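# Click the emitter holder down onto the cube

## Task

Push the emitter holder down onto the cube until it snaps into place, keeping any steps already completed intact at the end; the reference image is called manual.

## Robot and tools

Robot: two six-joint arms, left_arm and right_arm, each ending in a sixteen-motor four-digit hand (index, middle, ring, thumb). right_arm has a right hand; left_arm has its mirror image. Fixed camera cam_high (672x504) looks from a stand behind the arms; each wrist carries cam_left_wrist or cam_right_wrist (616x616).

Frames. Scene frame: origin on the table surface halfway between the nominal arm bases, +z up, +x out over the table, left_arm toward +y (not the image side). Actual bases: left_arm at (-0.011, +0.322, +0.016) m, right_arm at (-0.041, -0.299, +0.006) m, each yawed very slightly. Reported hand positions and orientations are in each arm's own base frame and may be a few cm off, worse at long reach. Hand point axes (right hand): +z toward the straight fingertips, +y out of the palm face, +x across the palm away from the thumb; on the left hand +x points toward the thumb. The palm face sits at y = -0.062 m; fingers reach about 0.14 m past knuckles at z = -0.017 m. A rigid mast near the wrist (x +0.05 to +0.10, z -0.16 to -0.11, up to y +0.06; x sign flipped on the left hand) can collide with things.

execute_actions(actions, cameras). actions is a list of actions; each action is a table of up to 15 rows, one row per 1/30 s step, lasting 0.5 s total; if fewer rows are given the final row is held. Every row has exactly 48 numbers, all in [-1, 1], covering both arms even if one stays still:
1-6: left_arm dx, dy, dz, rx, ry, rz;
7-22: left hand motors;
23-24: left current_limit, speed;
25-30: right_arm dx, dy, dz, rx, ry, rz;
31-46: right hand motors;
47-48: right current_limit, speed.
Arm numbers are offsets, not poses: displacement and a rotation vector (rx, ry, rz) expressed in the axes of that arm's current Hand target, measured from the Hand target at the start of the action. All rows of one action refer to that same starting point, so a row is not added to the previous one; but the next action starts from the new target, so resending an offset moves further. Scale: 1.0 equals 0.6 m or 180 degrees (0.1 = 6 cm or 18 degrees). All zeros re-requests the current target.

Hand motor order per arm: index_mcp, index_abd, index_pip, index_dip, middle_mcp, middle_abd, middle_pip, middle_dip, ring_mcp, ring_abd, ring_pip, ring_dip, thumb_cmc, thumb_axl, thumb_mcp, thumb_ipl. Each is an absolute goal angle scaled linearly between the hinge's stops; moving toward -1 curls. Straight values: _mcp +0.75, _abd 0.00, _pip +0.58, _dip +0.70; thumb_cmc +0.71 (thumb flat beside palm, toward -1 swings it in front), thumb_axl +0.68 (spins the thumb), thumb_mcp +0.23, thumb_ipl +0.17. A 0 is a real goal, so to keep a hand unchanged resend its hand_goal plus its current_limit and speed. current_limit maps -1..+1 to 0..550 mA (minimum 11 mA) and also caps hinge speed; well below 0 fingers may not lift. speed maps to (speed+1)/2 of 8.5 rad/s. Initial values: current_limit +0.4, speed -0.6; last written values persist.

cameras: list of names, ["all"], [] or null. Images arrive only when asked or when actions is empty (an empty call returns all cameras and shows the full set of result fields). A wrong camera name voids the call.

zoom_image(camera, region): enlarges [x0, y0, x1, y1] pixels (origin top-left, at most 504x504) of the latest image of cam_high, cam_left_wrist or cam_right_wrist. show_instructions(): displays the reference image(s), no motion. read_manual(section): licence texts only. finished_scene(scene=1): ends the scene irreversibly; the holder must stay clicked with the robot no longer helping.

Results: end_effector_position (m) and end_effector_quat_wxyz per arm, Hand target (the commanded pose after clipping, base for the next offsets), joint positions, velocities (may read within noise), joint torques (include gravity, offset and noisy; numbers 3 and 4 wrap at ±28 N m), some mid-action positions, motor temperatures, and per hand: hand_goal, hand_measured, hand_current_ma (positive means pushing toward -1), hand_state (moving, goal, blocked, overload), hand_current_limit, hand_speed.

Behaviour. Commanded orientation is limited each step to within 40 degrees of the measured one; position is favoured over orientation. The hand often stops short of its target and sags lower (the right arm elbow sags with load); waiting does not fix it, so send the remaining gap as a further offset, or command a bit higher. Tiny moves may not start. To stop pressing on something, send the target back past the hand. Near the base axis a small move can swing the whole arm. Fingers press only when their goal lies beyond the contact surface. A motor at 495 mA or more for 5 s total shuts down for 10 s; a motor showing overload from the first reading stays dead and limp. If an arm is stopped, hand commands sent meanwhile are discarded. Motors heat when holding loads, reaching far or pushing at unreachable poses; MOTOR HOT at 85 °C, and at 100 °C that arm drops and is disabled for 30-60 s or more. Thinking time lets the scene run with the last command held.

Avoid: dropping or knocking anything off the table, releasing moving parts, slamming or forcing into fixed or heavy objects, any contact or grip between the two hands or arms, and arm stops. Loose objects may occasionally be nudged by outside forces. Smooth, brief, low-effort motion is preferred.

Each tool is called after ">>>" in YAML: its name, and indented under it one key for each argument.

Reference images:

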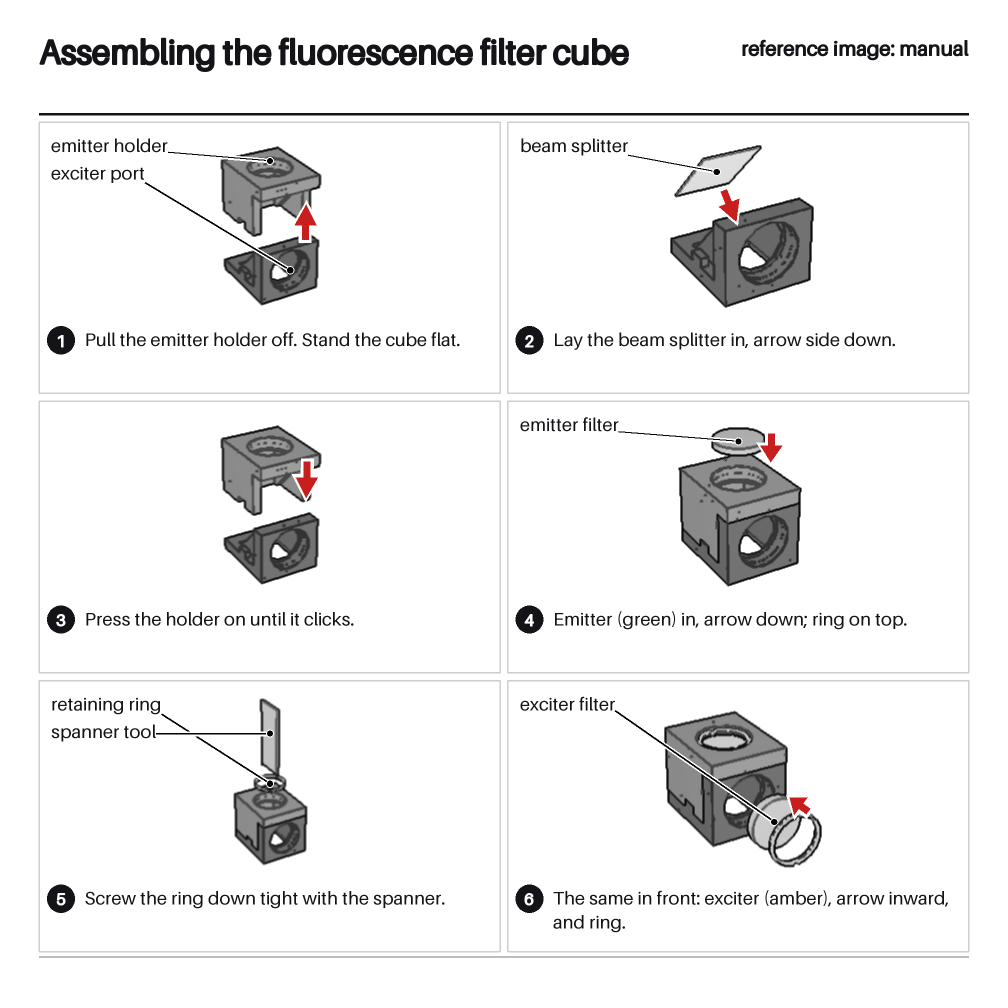

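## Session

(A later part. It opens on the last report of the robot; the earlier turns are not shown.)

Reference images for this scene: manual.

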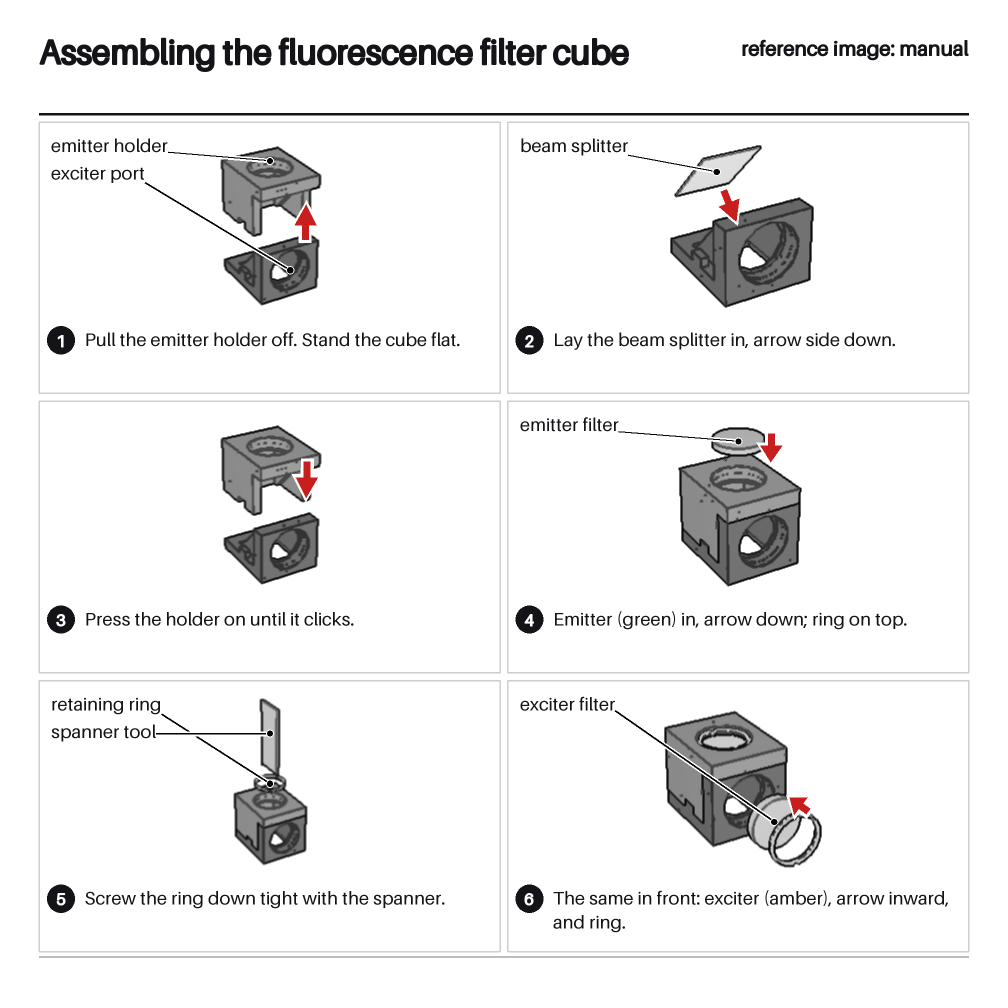

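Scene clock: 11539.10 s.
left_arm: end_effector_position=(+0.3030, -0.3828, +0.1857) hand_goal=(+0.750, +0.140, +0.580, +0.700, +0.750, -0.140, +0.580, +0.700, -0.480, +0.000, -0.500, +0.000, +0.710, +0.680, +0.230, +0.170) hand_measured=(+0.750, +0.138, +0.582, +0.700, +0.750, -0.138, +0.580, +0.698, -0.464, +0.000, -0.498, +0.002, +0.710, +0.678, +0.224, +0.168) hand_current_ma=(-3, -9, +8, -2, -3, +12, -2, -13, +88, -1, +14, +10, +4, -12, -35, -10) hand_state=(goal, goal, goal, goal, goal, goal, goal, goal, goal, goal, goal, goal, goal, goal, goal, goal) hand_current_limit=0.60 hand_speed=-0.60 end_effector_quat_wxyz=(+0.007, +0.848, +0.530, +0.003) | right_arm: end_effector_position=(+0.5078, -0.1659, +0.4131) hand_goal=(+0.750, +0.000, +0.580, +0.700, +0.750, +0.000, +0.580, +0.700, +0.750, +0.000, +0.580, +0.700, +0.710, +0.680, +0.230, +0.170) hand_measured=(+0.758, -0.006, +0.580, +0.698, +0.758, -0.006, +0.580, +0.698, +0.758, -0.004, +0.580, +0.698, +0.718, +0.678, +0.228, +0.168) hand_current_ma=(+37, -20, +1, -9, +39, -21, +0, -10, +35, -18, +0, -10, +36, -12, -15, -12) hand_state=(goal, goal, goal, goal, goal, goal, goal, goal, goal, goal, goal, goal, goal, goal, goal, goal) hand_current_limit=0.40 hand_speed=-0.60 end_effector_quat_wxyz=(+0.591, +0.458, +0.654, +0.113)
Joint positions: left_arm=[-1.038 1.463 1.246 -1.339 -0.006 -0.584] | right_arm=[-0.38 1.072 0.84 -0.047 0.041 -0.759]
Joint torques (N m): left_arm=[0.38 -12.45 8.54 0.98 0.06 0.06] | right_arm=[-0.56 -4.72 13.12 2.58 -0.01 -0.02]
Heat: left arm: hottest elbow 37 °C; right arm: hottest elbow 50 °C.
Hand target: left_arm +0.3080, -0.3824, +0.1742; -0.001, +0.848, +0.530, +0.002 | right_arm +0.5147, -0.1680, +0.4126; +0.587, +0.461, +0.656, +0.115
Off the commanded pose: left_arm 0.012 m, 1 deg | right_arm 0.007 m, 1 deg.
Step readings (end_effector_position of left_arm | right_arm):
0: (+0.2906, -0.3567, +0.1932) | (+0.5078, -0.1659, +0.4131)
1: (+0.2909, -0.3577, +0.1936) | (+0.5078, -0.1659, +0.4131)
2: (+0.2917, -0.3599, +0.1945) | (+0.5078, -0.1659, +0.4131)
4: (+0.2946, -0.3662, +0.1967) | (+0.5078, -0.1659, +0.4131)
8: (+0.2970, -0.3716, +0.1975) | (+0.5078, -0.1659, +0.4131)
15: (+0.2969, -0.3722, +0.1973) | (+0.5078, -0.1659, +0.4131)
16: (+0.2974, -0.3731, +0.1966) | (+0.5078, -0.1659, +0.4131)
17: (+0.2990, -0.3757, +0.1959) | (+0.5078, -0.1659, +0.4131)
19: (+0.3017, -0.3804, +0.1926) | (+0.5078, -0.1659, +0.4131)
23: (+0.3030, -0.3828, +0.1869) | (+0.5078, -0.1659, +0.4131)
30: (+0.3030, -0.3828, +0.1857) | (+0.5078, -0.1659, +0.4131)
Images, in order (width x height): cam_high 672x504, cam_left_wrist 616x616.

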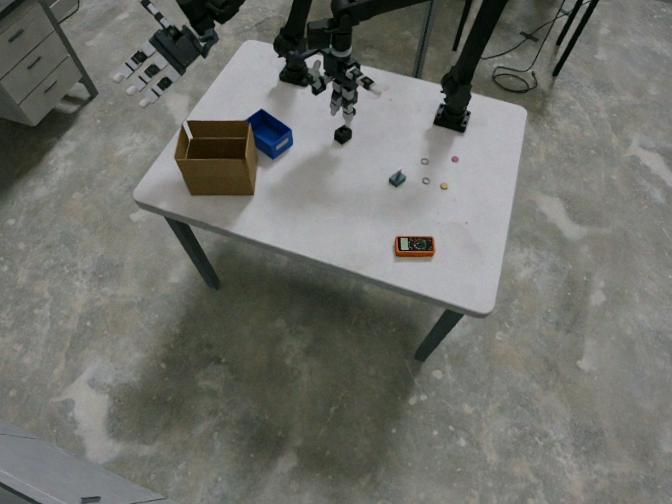

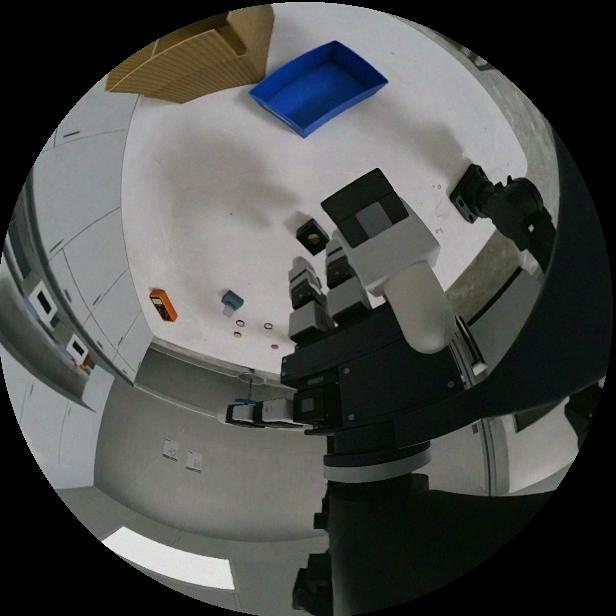

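>>> execute_actions:
  actions:
    - [[0.022,-0.004,0.03,0,0,0,0.75,0.14,0.58,0.7,0.75,-0.14,0.58,0.7,-0.48,0,-0.5,0,0.71,0.68,0.23,0.17,0.6,-0.6,0,0,0,0,0,0,0.75,0,0.58,0.7,0.75,0,0.58,0.7,0.75,0,0.58,0.7,0.71,0.68,0.23,0.17,0.4,-0.6]]
  cameras: ["cam_high","cam_left_wrist"]

>>> zoom_image:
  camera: "cam_high"
  region: [326, 110, 362, 146]

>>> zoom_image:
  camera: "cam_left_wrist"
  region: [250, 180, 350, 280]

Scene clock: 11558.40 s.
left_arm: end_effector_position=(+0.3064, -0.3685, +0.1613) hand_goal=(+0.750, +0.140, +0.580, +0.700, +0.750, -0.140, +0.580, +0.700, -0.480, +0.000, -0.500, +0.000, +0.710, +0.680, +0.230, +0.170) hand_measured=(+0.750, +0.138, +0.582, +0.700, +0.750, -0.138, +0.580, +0.698, -0.466, +0.000, -0.498, +0.002, +0.710, +0.678, +0.224, +0.168) hand_current_ma=(-2, -9, +8, -2, -2, +12, -2, -13, +78, -1, +14, +10, +3, -12, -34, -10) hand_state=(goal, goal, goal, goal, goal, goal, goal, goal, goal, goal, goal, goal, goal, goal, goal, goal) hand_current_limit=0.60 hand_speed=-0.60 end_effector_quat_wxyz=(+0.001, +0.848, +0.531, +0.002) | right_arm: end_effector_position=(+0.5078, -0.1659, +0.4131) hand_goal=(+0.750, +0.000, +0.580, +0.700, +0.750, +0.000, +0.580, +0.700, +0.750, +0.000, +0.580, +0.700, +0.710, +0.680, +0.230, +0.170) hand_measured=(+0.758, -0.006, +0.580, +0.698, +0.758, -0.006, +0.580, +0.698, +0.758, -0.004, +0.580, +0.698, +0.718, +0.678, +0.228, +0.168) hand_current_ma=(+37, -20, +1, -9, +39, -21, +0, -10, +35, -18, +0, -10, +36, -12, -15, -12) hand_state=(goal, goal, goal, goal, goal, goal, goal, goal, goal, goal, goal, goal, goal, goal, goal, goal) hand_current_limit=0.40 hand_speed=-0.60 end_effector_quat_wxyz=(+0.591, +0.458, +0.654, +0.113)
Joint positions: left_arm=[-1.013 1.461 1.18 -1.289 -0.005 -0.561] | right_arm=[-0.38 1.072 0.84 -0.047 0.041 -0.759]
Joint torques (N m): left_arm=[0.38 -12.51 9.03 1.01 -0.02 0.02] | right_arm=[-0.5 -4.66 13.14 2.59 0 -0.02]
Heat: left arm: hottest elbow 36 °C; right arm: hottest elbow 50 °C.
Hand target: left_arm +0.3118, -0.3695, +0.1564; +0.000, +0.848, +0.530, +0.002 | right_arm +0.5147, -0.1680, +0.4126; +0.587, +0.461, +0.656, +0.115
Off the commanded pose: left_arm 0.007 m, 0 deg | right_arm 0.007 m, 1 deg.
Step readings (end_effector_position of left_arm | right_arm):
0: (+0.3030, -0.3828, +0.1857) | (+0.5078, -0.1659, +0.4131)
1: (+0.3035, -0.3824, +0.1839) | (+0.5078, -0.1659, +0.4131)
2: (+0.3045, -0.3820, +0.1807) | (+0.5078, -0.1659, +0.4131)
4: (+0.3042, -0.3764, +0.1697) | (+0.5078, -0.1659, +0.4131)
8: (+0.3044, -0.3680, +0.1610) | (+0.5078, -0.1659, +0.4131)
15: (+0.3064, -0.3685, +0.1613) | (+0.5078, -0.1659, +0.4131)
Images, in order (width x height): cam_high 672x504, cam_left_wrist 616x616.

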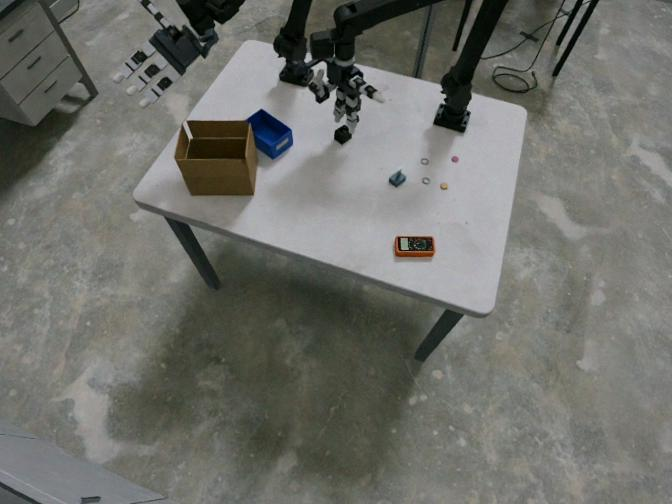

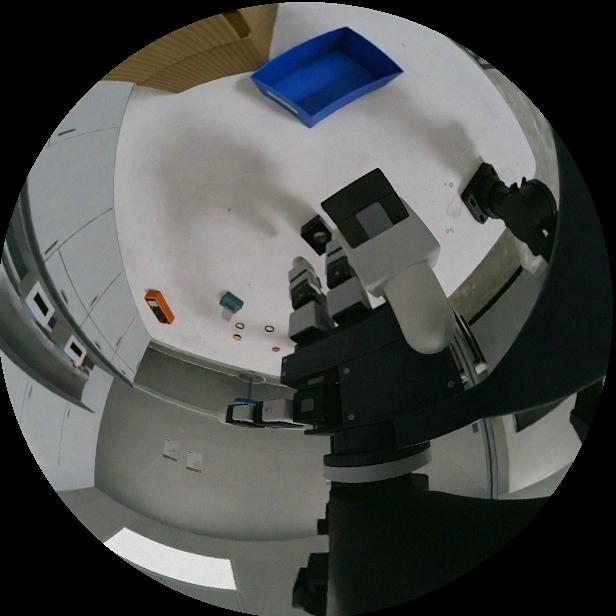

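Scaled by 14.000 from the camera's 672x504 image, which has a finer 960x720 frame.

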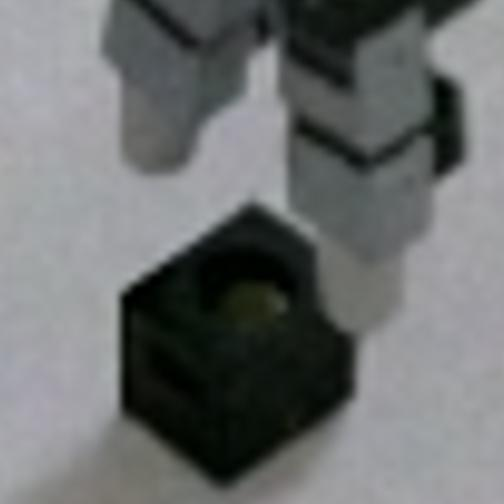

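Scaled by 5.040 from the camera's 616x616 image, which has a finer 880x880 frame.

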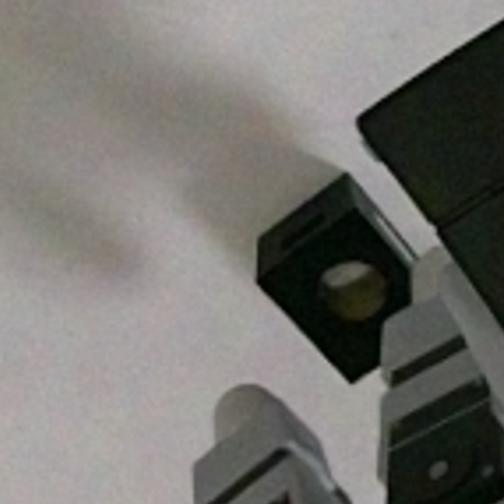

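>>> execute_actions:
  actions:
    - [[-0.011,0.001,0.02,0,0,0,0.75,0.14,0.58,0.7,0.75,-0.14,0.58,0.7,-0.48,0,-0.5,0,0.71,0.68,0.23,0.17,0.6,-0.6,0,0,0,0,0,0,0.75,0,0.58,0.7,0.75,0,0.58,0.7,0.75,0,0.58,0.7,0.71,0.68,0.23,0.17,0.4,-0.6]]
  cameras: ["cam_high","cam_left_wrist"]

>>> zoom_image:
  camera: "cam_high"
  region: [326, 110, 362, 146]

>>> zoom_image:
  camera: "cam_left_wrist"
  region: [270, 200, 350, 280]

Scene clock: 11579.87 s.
left_arm: end_effector_position=(+0.3099, -0.3742, +0.1583) hand_goal=(+0.750, +0.140, +0.580, +0.700, +0.750, -0.140, +0.580, +0.700, -0.480, +0.000, -0.500, +0.000, +0.710, +0.680, +0.230, +0.170) hand_measured=(+0.750, +0.138, +0.582, +0.700, +0.750, -0.138, +0.580, +0.698, -0.466, +0.000, -0.498, +0.002, +0.710, +0.678, +0.224, +0.168) hand_current_ma=(-2, -9, +8, -2, -2, +12, -2, -13, +78, -1, +14, +10, +3, -12, -34, -10) hand_state=(goal, goal, goal, goal, goal, goal, goal, goal, goal, goal, goal, goal, goal, goal, goal, goal) hand_current_limit=0.60 hand_speed=-0.60 end_effector_quat_wxyz=(+0.010, +0.848, +0.531, +0.002) | right_arm: end_effector_position=(+0.5078, -0.1659, +0.4131) hand_goal=(+0.750, +0.000, +0.580, +0.700, +0.750, +0.000, +0.580, +0.700, +0.750, +0.000, +0.580, +0.700, +0.710, +0.680, +0.230, +0.170) hand_measured=(+0.758, -0.006, +0.580, +0.698, +0.758, -0.006, +0.580, +0.698, +0.758, -0.004, +0.580, +0.698, +0.718, +0.678, +0.228, +0.168) hand_current_ma=(+37, -20, +1, -9, +39, -21, +0, -10, +35, -18, +0, -10, +36, -12, -15, -12) hand_state=(goal, goal, goal, goal, goal, goal, goal, goal, goal, goal, goal, goal, goal, goal, goal, goal) hand_current_limit=0.40 hand_speed=-0.60 end_effector_quat_wxyz=(+0.591, +0.458, +0.654, +0.113)
Joint positions: left_arm=[-1.013 1.469 1.177 -1.258 -0.005 -0.561] | right_arm=[-0.38 1.072 0.84 -0.047 0.041 -0.759]
Joint torques (N m): left_arm=[-0.73 -12.04 8.21 1.01 -0.01 -0.1] | right_arm=[-0.56 -4.66 13.14 2.56 0 -0.02]
Heat: left arm: hottest elbow 35 °C; right arm: hottest elbow 50 °C.
Hand target: left_arm +0.3095, -0.3757, +0.1444; +0.000, +0.848, +0.530, +0.002 | right_arm +0.5147, -0.1680, +0.4126; +0.587, +0.461, +0.656, +0.115
Off the commanded pose: left_arm 0.014 m, 1 deg | right_arm 0.007 m, 1 deg.
Step readings (end_effector_position of left_arm | right_arm):
0: (+0.3063, -0.3686, +0.1613) | (+0.5078, -0.1659, +0.4131)
1: (+0.3067, -0.3691, +0.1610) | (+0.5078, -0.1659, +0.4131)
2: (+0.3075, -0.3704, +0.1609) | (+0.5078, -0.1659, +0.4131)
4: (+0.3091, -0.3729, +0.1602) | (+0.5078, -0.1659, +0.4131)
8: (+0.3099, -0.3742, +0.1584) | (+0.5078, -0.1659, +0.4131)
15: (+0.3099, -0.3742, +0.1583) | (+0.5078, -0.1659, +0.4131)
Images, in order (width x height): cam_high 672x504, cam_left_wrist 616x616.

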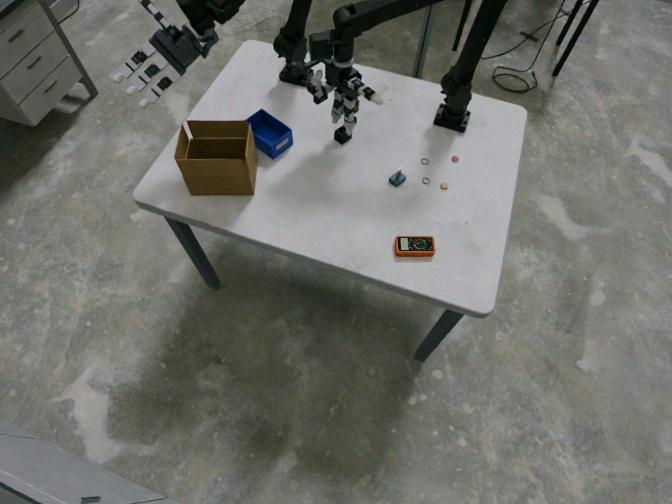

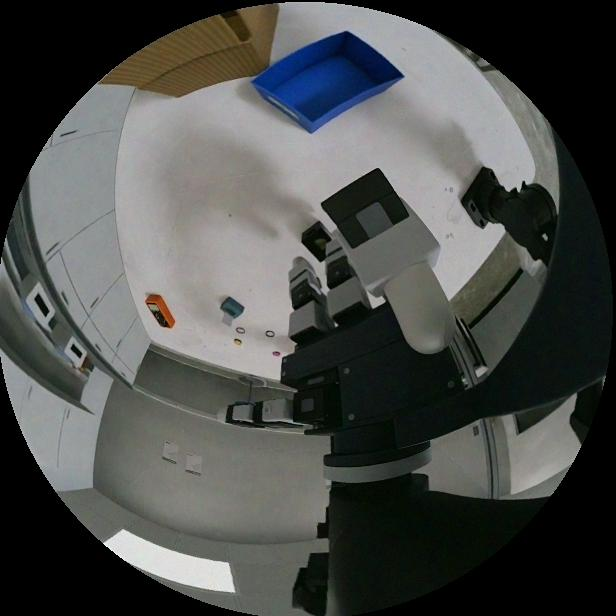

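Scaled by 14.000 from the camera's 672x504 image, which has a finer 960x720 frame.

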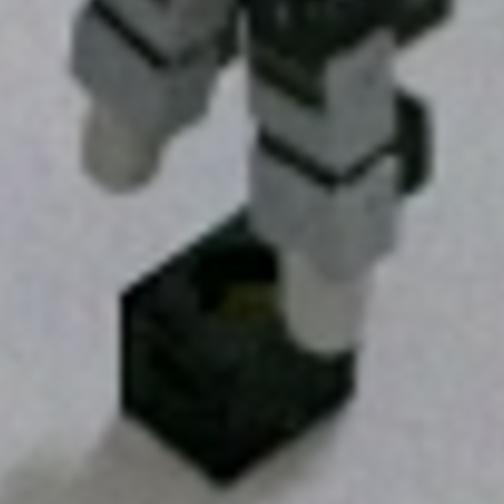

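Scaled by 6.300 from the camera's 616x616 image, which has a finer 880x880 frame.

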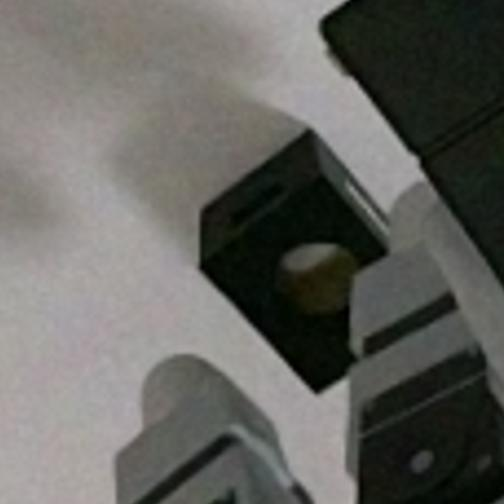

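>>> execute_actions:
  actions:
    - [[-0.002,-0.006,0.02,0,0,0,0.75,0.14,0.58,0.7,0.75,-0.14,0.58,0.7,-0.48,0,-0.5,0,0.71,0.68,0.23,0.17,0.6,-0.6,0,0,0,0,0,0,0.75,0,0.58,0.7,0.75,0,0.58,0.7,0.75,0,0.58,0.7,0.71,0.68,0.23,0.17,0.4,-0.6]]
  cameras: ["cam_high","cam_left_wrist"]

>>> zoom_image:
  camera: "cam_high"
  region: [326, 110, 362, 146]

>>> zoom_image:
  camera: "cam_left_wrist"
  region: [270, 200, 350, 280]

Scene clock: 11591.43 s.
left_arm: end_effector_position=(+0.3081, -0.3713, +0.1425) hand_goal=(+0.750, +0.140, +0.580, +0.700, +0.750, -0.140, +0.580, +0.700, -0.480, +0.000, -0.500, +0.000, +0.710, +0.680, +0.230, +0.170) hand_measured=(+0.750, +0.138, +0.582, +0.700, +0.750, -0.138, +0.580, +0.698, -0.466, +0.000, -0.498, +0.002, +0.710, +0.678, +0.224, +0.168) hand_current_ma=(-1, -9, +8, -2, -2, +12, -2, -13, +78, -1, +14, +10, +3, -12, -34, -10) hand_state=(goal, goal, goal, goal, goal, goal, goal, goal, goal, goal, goal, goal, goal, goal, goal, goal) hand_current_limit=0.60 hand_speed=-0.60 end_effector_quat_wxyz=(+0.006, +0.848, +0.531, +0.002) | right_arm: end_effector_position=(+0.5078, -0.1659, +0.4131) hand_goal=(+0.750, +0.000, +0.580, +0.700, +0.750, +0.000, +0.580, +0.700, +0.750, +0.000, +0.580, +0.700, +0.710, +0.680, +0.230, +0.170) hand_measured=(+0.758, -0.006, +0.580, +0.698, +0.758, -0.006, +0.580, +0.698, +0.758, -0.004, +0.580, +0.698, +0.718, +0.678, +0.228, +0.168) hand_current_ma=(+37, -20, +1, -9, +39, -21, +0, -10, +35, -18, +0, -10, +36, -12, -15, -12) hand_state=(goal, goal, goal, goal, goal, goal, goal, goal, goal, goal, goal, goal, goal, goal, goal, goal) hand_current_limit=0.40 hand_speed=-0.60 end_effector_quat_wxyz=(+0.591, +0.458, +0.654, +0.113)
Joint positions: left_arm=[-1.013 1.477 1.144 -1.225 -0.005 -0.561] | right_arm=[-0.38 1.072 0.84 -0.047 0.041 -0.759]
Joint torques (N m): left_arm=[-1.44 -12.28 8.46 1.05 -0.03 -0.16] | right_arm=[-0.56 -4.72 13.12 2.56 0 -0.02]
Heat: left arm: hottest elbow 35 °C; right arm: hottest elbow 50 °C.
Hand target: left_arm +0.3057, -0.3752, +0.1322; -0.001, +0.848, +0.530, +0.002 | right_arm +0.5147, -0.1680, +0.4126; +0.587, +0.461, +0.656, +0.115
Off the commanded pose: left_arm 0.011 m, 1 deg | right_arm 0.007 m, 1 deg.
Step readings (end_effector_position of left_arm | right_arm):
0: (+0.3099, -0.3742, +0.1583) | (+0.5078, -0.1659, +0.4131)
1: (+0.3099, -0.3743, +0.1572) | (+0.5078, -0.1659, +0.4131)
2: (+0.3102, -0.3748, +0.1555) | (+0.5078, -0.1659, +0.4131)
4: (+0.3093, -0.3733, +0.1494) | (+0.5078, -0.1659, +0.4131)
8: (+0.3076, -0.3705, +0.1426) | (+0.5078, -0.1659, +0.4131)
15: (+0.3081, -0.3713, +0.1425) | (+0.5078, -0.1659, +0.4131)
Images, in order (width x height): cam_high 672x504, cam_left_wrist 616x616.

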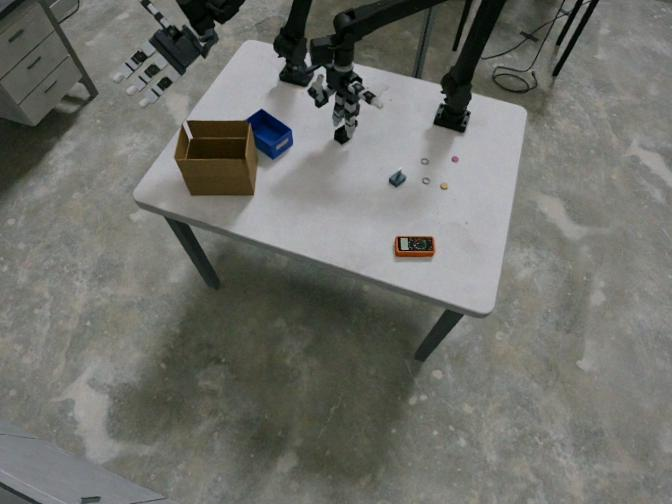

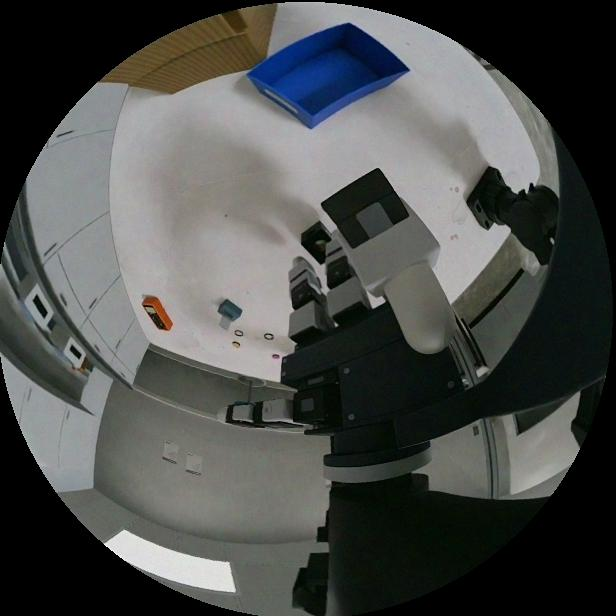

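Scaled by 14.000 from the camera's 672x504 image, which has a finer 960x720 frame.

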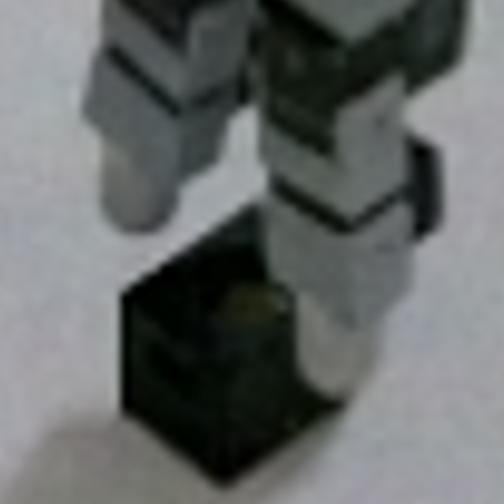

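Scaled by 6.300 from the camera's 616x616 image, which has a finer 880x880 frame.

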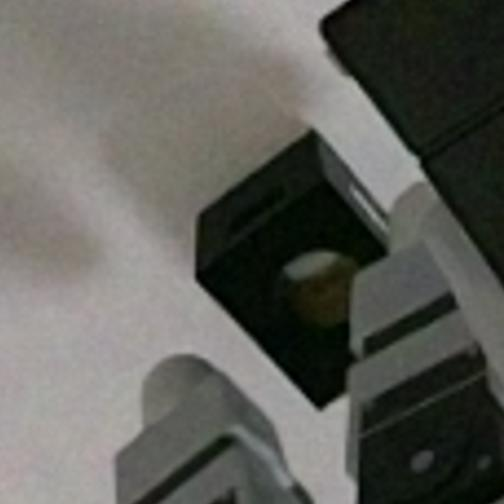

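>>> execute_actions:
  actions:
    - [[-0.004,-0.007,0.02,0,0,0,0.75,0.14,0.58,0.7,0.75,-0.14,0.58,0.7,-0.48,0,-0.5,0,0.71,0.68,0.23,0.17,0.6,-0.6,0,0,0,0,0,0,0.75,0,0.58,0.7,0.75,0,0.58,0.7,0.75,0,0.58,0.7,0.71,0.68,0.23,0.17,0.4,-0.6]]
    - [[0,0,0.016,0,0,0,0.75,0.14,0.58,0.7,0.75,-0.14,0.58,0.7,-0.48,0,-0.5,0,0.71,0.68,0.23,0.17,0.6,-0.6,0,0,0,0,0,0,0.75,0,0.58,0.7,0.75,0,0.58,0.7,0.75,0,0.58,0.7,0.71,0.68,0.23,0.17,0.4,-0.6]]
  cameras: ["cam_high","cam_left_wrist"]

>>> zoom_image:
  camera: "cam_high"
  region: [326, 110, 362, 146]

>>> zoom_image:
  camera: "cam_left_wrist"
  region: [270, 200, 350, 280]

Scene clock: 11610.13 s.
left_arm: end_effector_position=(+0.3055, -0.3720, +0.1231) hand_goal=(+0.750, +0.140, +0.580, +0.700, +0.750, -0.140, +0.580, +0.700, -0.480, +0.000, -0.500, +0.000, +0.710, +0.680, +0.230, +0.170) hand_measured=(+0.750, +0.138, +0.582, +0.700, +0.750, -0.138, +0.580, +0.698, -0.466, +0.000, -0.498, +0.002, +0.710, +0.678, +0.224, +0.168) hand_current_ma=(-1, -9, +8, -2, -1, +12, -2, -13, +78, -1, +14, +10, +3, -12, -34, -10) hand_state=(goal, goal, goal, goal, goal, goal, goal, goal, goal, goal, goal, goal, goal, goal, goal, goal) hand_current_limit=0.60 hand_speed=-0.60 end_effector_quat_wxyz=(+0.009, +0.848, +0.530, +0.002) | right_arm: end_effector_position=(+0.5078, -0.1659, +0.4131) hand_goal=(+0.750, +0.000, +0.580, +0.700, +0.750, +0.000, +0.580, +0.700, +0.750, +0.000, +0.580, +0.700, +0.710, +0.680, +0.230, +0.170) hand_measured=(+0.758, -0.006, +0.580, +0.698, +0.758, -0.006, +0.580, +0.698, +0.758, -0.004, +0.580, +0.698, +0.718, +0.678, +0.228, +0.168) hand_current_ma=(+37, -20, +1, -9, +39, -21, +0, -10, +35, -18, +0, -10, +36, -12, -15, -12) hand_state=(goal, goal, goal, goal, goal, goal, goal, goal, goal, goal, goal, goal, goal, goal, goal, goal) hand_current_limit=0.40 hand_speed=-0.60 end_effector_quat_wxyz=(+0.591, +0.458, +0.654, +0.113)
Joint positions: left_arm=[-1.019 1.491 1.104 -1.166 -0.005 -0.565] | right_arm=[-0.38 1.072 0.84 -0.047 0.041 -0.759]
Joint torques (N m): left_arm=[-1.49 -11.75 8.1 1.01 0 -0.24] | right_arm=[-0.56 -4.72 13.12 2.58 0 -0.02]
Heat: left arm: hottest elbow 35 °C; right arm: hottest elbow 50 °C.
Hand target: left_arm +0.3008, -0.3755, +0.1106; -0.001, +0.848, +0.529, +0.002 | right_arm +0.5147, -0.1680, +0.4126; +0.587, +0.461, +0.656, +0.115
Off the commanded pose: left_arm 0.014 m, 1 deg | right_arm 0.007 m, 1 deg.
Step readings (end_effector_position of left_arm | right_arm):
0: (+0.3081, -0.3713, +0.1425) | (+0.5078, -0.1659, +0.4131)
1: (+0.3080, -0.3714, +0.1416) | (+0.5078, -0.1659, +0.4131)
2: (+0.3083, -0.3722, +0.1404) | (+0.5078, -0.1659, +0.4131)
4: (+0.3071, -0.3719, +0.1358) | (+0.5078, -0.1659, +0.4131)
8: (+0.3049, -0.3707, +0.1314) | (+0.5078, -0.1659, +0.4131)
15: (+0.3051, -0.3713, +0.1315) | (+0.5078, -0.1659, +0.4131)
16: (+0.3053, -0.3715, +0.1311) | (+0.5078, -0.1659, +0.4131)
17: (+0.3056, -0.3721, +0.1303) | (+0.5078, -0.1659, +0.4131)
19: (+0.3058, -0.3724, +0.1275) | (+0.5078, -0.1659, +0.4131)
23: (+0.3053, -0.3716, +0.1236) | (+0.5078, -0.1659, +0.4131)
30: (+0.3055, -0.3720, +0.1231) | (+0.5078, -0.1659, +0.4131)
Images, in order (width x height): cam_high 672x504, cam_left_wrist 616x616.

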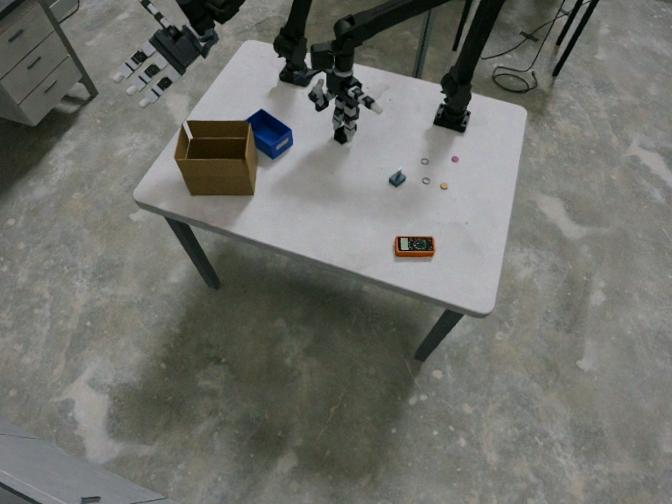

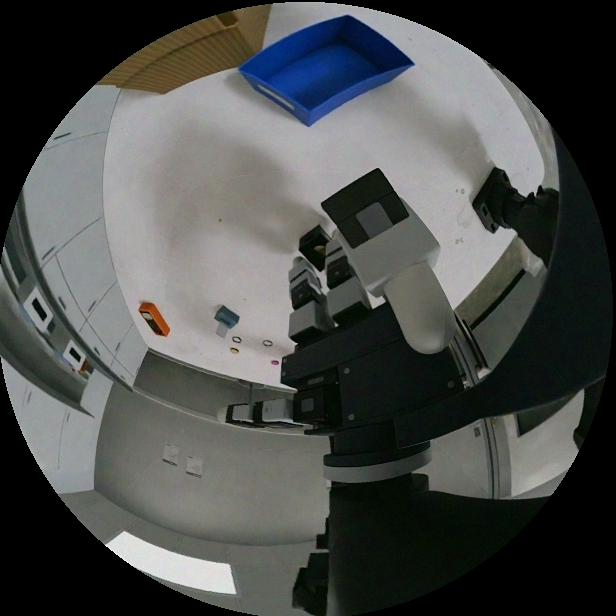

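Scaled by 14.000 from the camera's 672x504 image, which has a finer 960x720 frame.

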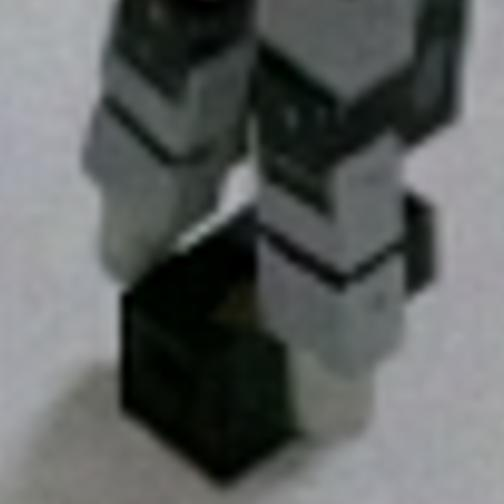

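Scaled by 6.300 from the camera's 616x616 image, which has a finer 880x880 frame.

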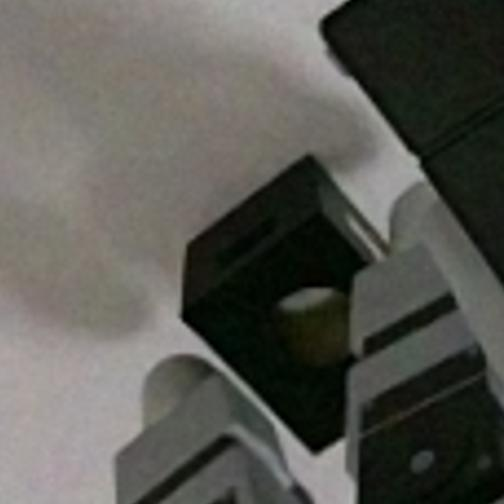

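>>> execute_actions:
  actions:
    - [[0,0,0,0,0,0,0.75,-0.1,0.58,0.7,0.75,0.1,0.58,0.7,-0.48,0,-0.5,0,0.71,0.68,0.23,0.17,0.6,-0.75,0,0,0,0,0,0,0.75,0,0.58,0.7,0.75,0,0.58,0.7,0.75,0,0.58,0.7,0.71,0.68,0.23,0.17,0.4,-0.6]]
    - [[0,0,0,0,0,0,0.75,-0.35,0.58,0.7,0.75,0.35,0.58,0.7,-0.48,0,-0.5,0,0.71,0.68,0.23,0.17,0.6,-0.75,0,0,0,0,0,0,0.75,0,0.58,0.7,0.75,0,0.58,0.7,0.75,0,0.58,0.7,0.71,0.68,0.23,0.17,0.4,-0.6]]
  cameras: ["cam_high","cam_left_wrist"]

>>> zoom_image:
  camera: "cam_high"
  region: [330, 120, 356, 146]

>>> zoom_image:
  camera: "cam_left_wrist"
  region: [270, 200, 350, 280]

Scene clock: 11626.70 s.
left_arm: end_effector_position=(+0.3055, -0.3720, +0.1231) hand_goal=(+0.750, -0.350, +0.580, +0.700, +0.750, +0.350, +0.580, +0.700, -0.480, +0.000, -0.500, +0.000, +0.710, +0.680, +0.230, +0.170) hand_measured=(+0.750, +0.076, +0.582, +0.700, +0.750, -0.082, +0.580, +0.698, -0.466, +0.000, -0.498, +0.002, +0.710, +0.678, +0.224, +0.168) hand_current_ma=(-1, +440, +8, -2, -1, -440, -2, -13, +78, -1, +14, +10, +3, -12, -34, -10) hand_state=(goal, blocked, goal, goal, goal, blocked, goal, goal, goal, goal, goal, goal, goal, goal, goal, goal) hand_current_limit=0.60 hand_speed=-0.75 end_effector_quat_wxyz=(+0.009, +0.848, +0.530, +0.002) | right_arm: end_effector_position=(+0.5078, -0.1659, +0.4131) hand_goal=(+0.750, +0.000, +0.580, +0.700, +0.750, +0.000, +0.580, +0.700, +0.750, +0.000, +0.580, +0.700, +0.710, +0.680, +0.230, +0.170) hand_measured=(+0.758, -0.006, +0.580, +0.698, +0.758, -0.006, +0.580, +0.698, +0.758, -0.004, +0.580, +0.698, +0.718, +0.678, +0.228, +0.168) hand_current_ma=(+37, -20, +1, -9, +39, -21, +0, -10, +35, -18, +0, -10, +36, -12, -15, -12) hand_state=(goal, goal, goal, goal, goal, goal, goal, goal, goal, goal, goal, goal, goal, goal, goal, goal) hand_current_limit=0.40 hand_speed=-0.60 end_effector_quat_wxyz=(+0.591, +0.458, +0.654, +0.113)
Joint positions: left_arm=[-1.019 1.491 1.104 -1.166 -0.005 -0.565] | right_arm=[-0.38 1.072 0.84 -0.047 0.041 -0.759]
Joint torques (N m): left_arm=[-2.08 -12.16 8.14 0.98 -0.03 -0.23] | right_arm=[-0.56 -4.72 13.14 2.58 0 -0.02]
Heat: left arm: hottest elbow 35 °C; right arm: hottest elbow 50 °C.
Hand target: left_arm +0.3008, -0.3754, +0.1106; -0.001, +0.848, +0.529, +0.002 | right_arm +0.5147, -0.1680, +0.4126; +0.587, +0.461, +0.656, +0.115
Off the commanded pose: left_arm 0.014 m, 1 deg | right_arm 0.007 m, 1 deg.
Step readings (end_effector_position of left_arm | right_arm):
0: (+0.3055, -0.3720, +0.1231) | (+0.5078, -0.1659, +0.4131)
1: (+0.3055, -0.3720, +0.1231) | (+0.5078, -0.1659, +0.4131)
2: (+0.3055, -0.3720, +0.1231) | (+0.5078, -0.1659, +0.4131)
4: (+0.3055, -0.3720, +0.1231) | (+0.5078, -0.1659, +0.4131)
8: (+0.3055, -0.3720, +0.1231) | (+0.5078, -0.1659, +0.4131)
15: (+0.3055, -0.3720, +0.1231) | (+0.5078, -0.1659, +0.4131)
16: (+0.3055, -0.3720, +0.1231) | (+0.5078, -0.1659, +0.4131)
17: (+0.3055, -0.3720, +0.1231) | (+0.5078, -0.1659, +0.4131)
19: (+0.3055, -0.3720, +0.1231) | (+0.5078, -0.1659, +0.4131)
23: (+0.3055, -0.3720, +0.1231) | (+0.5078, -0.1659, +0.4131)
30: (+0.3055, -0.3720, +0.1231) | (+0.5078, -0.1659, +0.4131)
Images, in order (width x height): cam_high 672x504, cam_left_wrist 616x616.

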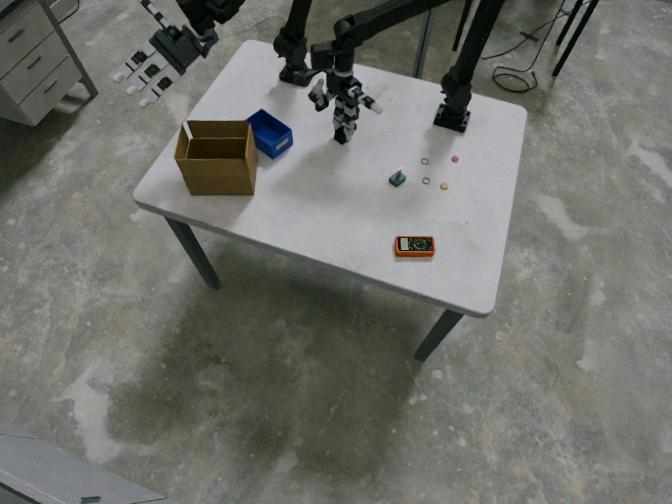

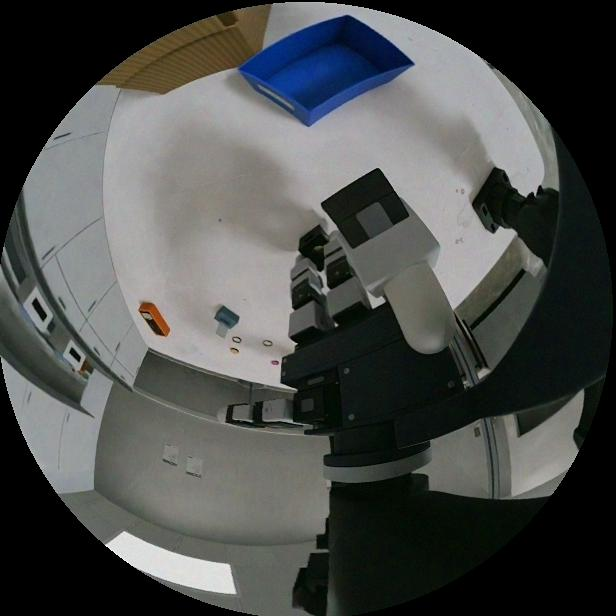

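Scaled by 19.385 from the camera's 672x504 image, which has a finer 960x720 frame.

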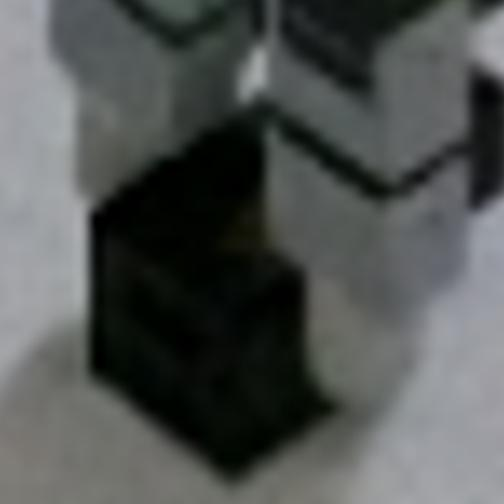

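Scaled by 6.300 from the camera's 616x616 image, which has a finer 880x880 frame.

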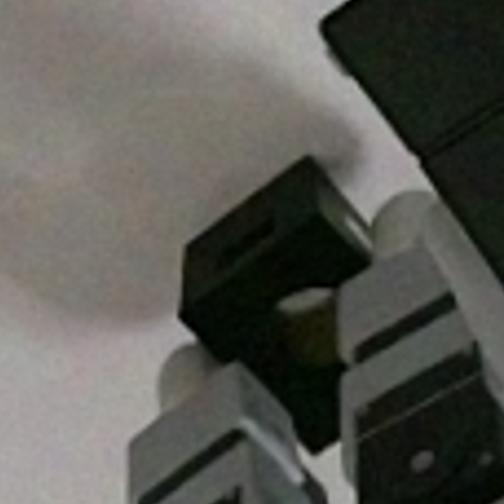

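>>> execute_actions:
  actions:
    - [[0,0.008,-0.018,-0.003,0,0,0.75,-0.35,0.58,0.7,0.75,0.35,0.58,0.7,-0.48,0,-0.5,0,0.71,0.68,0.23,0.17,0.6,-0.75,0,0,0,0,0,0,0.75,0,0.58,0.7,0.75,0,0.58,0.7,0.75,0,0.58,0.7,0.71,0.68,0.23,0.17,0.4,-0.6]]
    - [[0,0.008,-0.018,-0.003,0,0,0.75,-0.35,0.58,0.7,0.75,0.35,0.58,0.7,-0.48,0,-0.5,0,0.71,0.68,0.23,0.17,0.6,-0.75,0,0,0,0,0,0,0.75,0,0.58,0.7,0.75,0,0.58,0.7,0.75,0,0.58,0.7,0.71,0.68,0.23,0.17,0.4,-0.6]]
    - [[0,0.008,-0.015,-0.002,0,0,0.75,-0.35,0.58,0.7,0.75,0.35,0.58,0.7,-0.48,0,-0.5,0,0.71,0.68,0.23,0.17,0.6,-0.75,0,0,0,0,0,0,0.75,0,0.58,0.7,0.75,0,0.58,0.7,0.75,0,0.58,0.7,0.71,0.68,0.23,0.17,0.4,-0.6]]
  cameras: ["cam_high","cam_left_wrist"]

>>> zoom_image:
  camera: "cam_high"
  region: [330, 120, 356, 146]

>>> zoom_image:
  camera: "cam_left_wrist"
  region: [270, 200, 350, 280]

Scene clock: 11646.33 s.
left_arm: end_effector_position=(+0.3047, -0.3672, +0.1267) hand_goal=(+0.750, -0.350, +0.580, +0.700, +0.750, +0.350, +0.580, +0.700, -0.480, +0.000, -0.500, +0.000, +0.710, +0.680, +0.230, +0.170) hand_measured=(+0.750, +0.068, +0.582, +0.700, +0.748, -0.082, +0.580, +0.698, -0.466, +0.000, -0.498, +0.002, +0.710, +0.678, +0.224, +0.168) hand_current_ma=(-3, +440, +8, -2, -7, -440, -2, -13, +78, -1, +14, +10, +3, -12, -34, -10) hand_state=(goal, blocked, goal, goal, goal, blocked, goal, goal, goal, goal, goal, goal, goal, goal, goal, goal) hand_current_limit=0.60 hand_speed=-0.75 end_effector_quat_wxyz=(-0.004, +0.848, +0.530, +0.007) | right_arm: end_effector_position=(+0.5078, -0.1659, +0.4131) hand_goal=(+0.750, +0.000, +0.580, +0.700, +0.750, +0.000, +0.580, +0.700, +0.750, +0.000, +0.580, +0.700, +0.710, +0.680, +0.230, +0.170) hand_measured=(+0.758, -0.006, +0.580, +0.698, +0.758, -0.006, +0.580, +0.698, +0.758, -0.004, +0.580, +0.698, +0.718, +0.678, +0.228, +0.168) hand_current_ma=(+37, -20, +1, -9, +39, -21, +0, -10, +35, -18, +0, -10, +36, -12, -15, -12) hand_state=(goal, goal, goal, goal, goal, goal, goal, goal, goal, goal, goal, goal, goal, goal, goal, goal) hand_current_limit=0.40 hand_speed=-0.60 end_effector_quat_wxyz=(+0.591, +0.458, +0.654, +0.113)
Joint positions: left_arm=[-1.019 1.491 1.116 -1.204 -0.015 -0.565] | right_arm=[-0.38 1.072 0.84 -0.047 0.041 -0.759]
Joint torques (N m): left_arm=[-0.67 -13.1 13.04 0.31 -0.16 -0.09] | right_arm=[-0.5 -4.66 13.14 2.58 -0.01 -0.02]
Heat: left arm: hottest elbow 35 °C; right arm: hottest elbow 50 °C.
Hand target: left_arm +0.3135, -0.3819, +0.1415; +0.010, +0.848, +0.529, +0.009 | right_arm +0.5147, -0.1680, +0.4126; +0.587, +0.461, +0.656, +0.115
Off the commanded pose: left_arm 0.023 m, 2 deg | right_arm 0.007 m, 1 deg.
Step readings (end_effector_position of left_arm | right_arm):
0: (+0.3055, -0.3720, +0.1231) | (+0.5078, -0.1659, +0.4131)
1: (+0.3056, -0.3719, +0.1232) | (+0.5078, -0.1659, +0.4131)
2: (+0.3056, -0.3718, +0.1232) | (+0.5078, -0.1659, +0.4131)
4: (+0.3057, -0.3717, +0.1232) | (+0.5078, -0.1659, +0.4131)
8: (+0.3057, -0.3717, +0.1232) | (+0.5078, -0.1659, +0.4131)
15: (+0.3057, -0.3717, +0.1232) | (+0.5078, -0.1659, +0.4131)
16: (+0.3056, -0.3711, +0.1231) | (+0.5078, -0.1659, +0.4131)
17: (+0.3055, -0.3701, +0.1231) | (+0.5078, -0.1659, +0.4131)
19: (+0.3046, -0.3681, +0.1227) | (+0.5078, -0.1659, +0.4131)
23: (+0.3042, -0.3674, +0.1225) | (+0.5078, -0.1659, +0.4131)
30: (+0.3042, -0.3674, +0.1225) | (+0.5078, -0.1659, +0.4131)
31: (+0.3043, -0.3672, +0.1230) | (+0.5078, -0.1659, +0.4131)
32: (+0.3042, -0.3668, +0.1237) | (+0.5078, -0.1659, +0.4131)
34: (+0.3042, -0.3664, +0.1252) | (+0.5078, -0.1659, +0.4131)
38: (+0.3046, -0.3671, +0.1266) | (+0.5078, -0.1659, +0.4131)
45: (+0.3047, -0.3672, +0.1267) | (+0.5078, -0.1659, +0.4131)
Images, in order (width x height): cam_high 672x504, cam_left_wrist 616x616.

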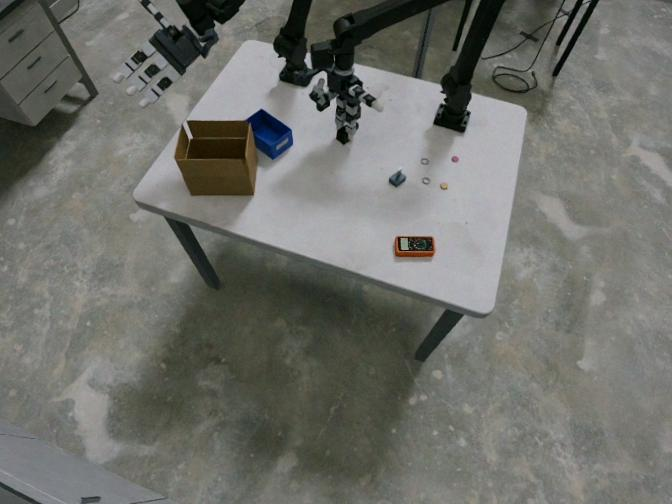

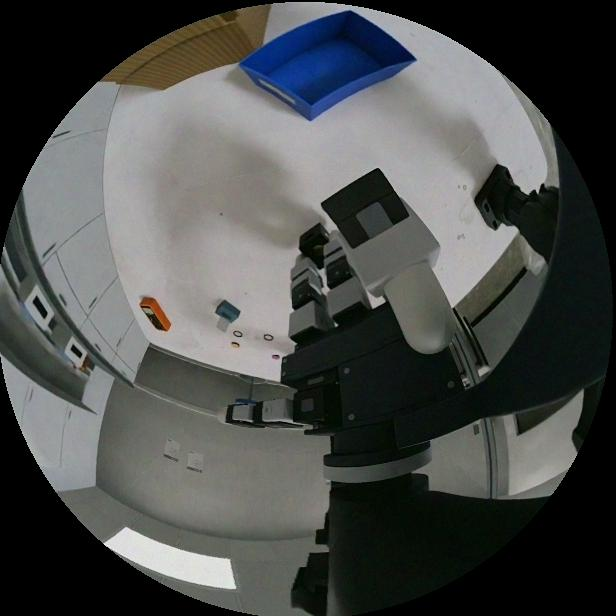

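Scaled by 19.385 from the camera's 672x504 image, which has a finer 960x720 frame.

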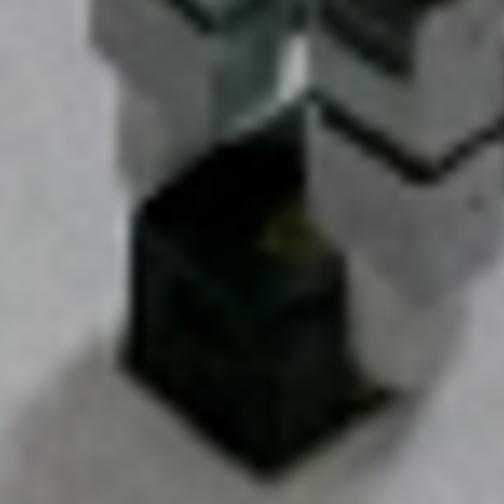

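Scaled by 6.300 from the camera's 616x616 image, which has a finer 880x880 frame.

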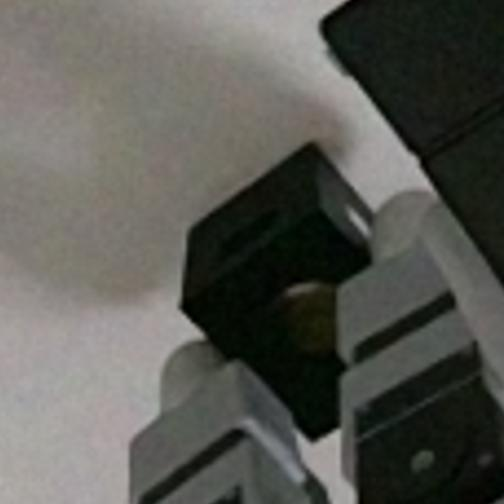

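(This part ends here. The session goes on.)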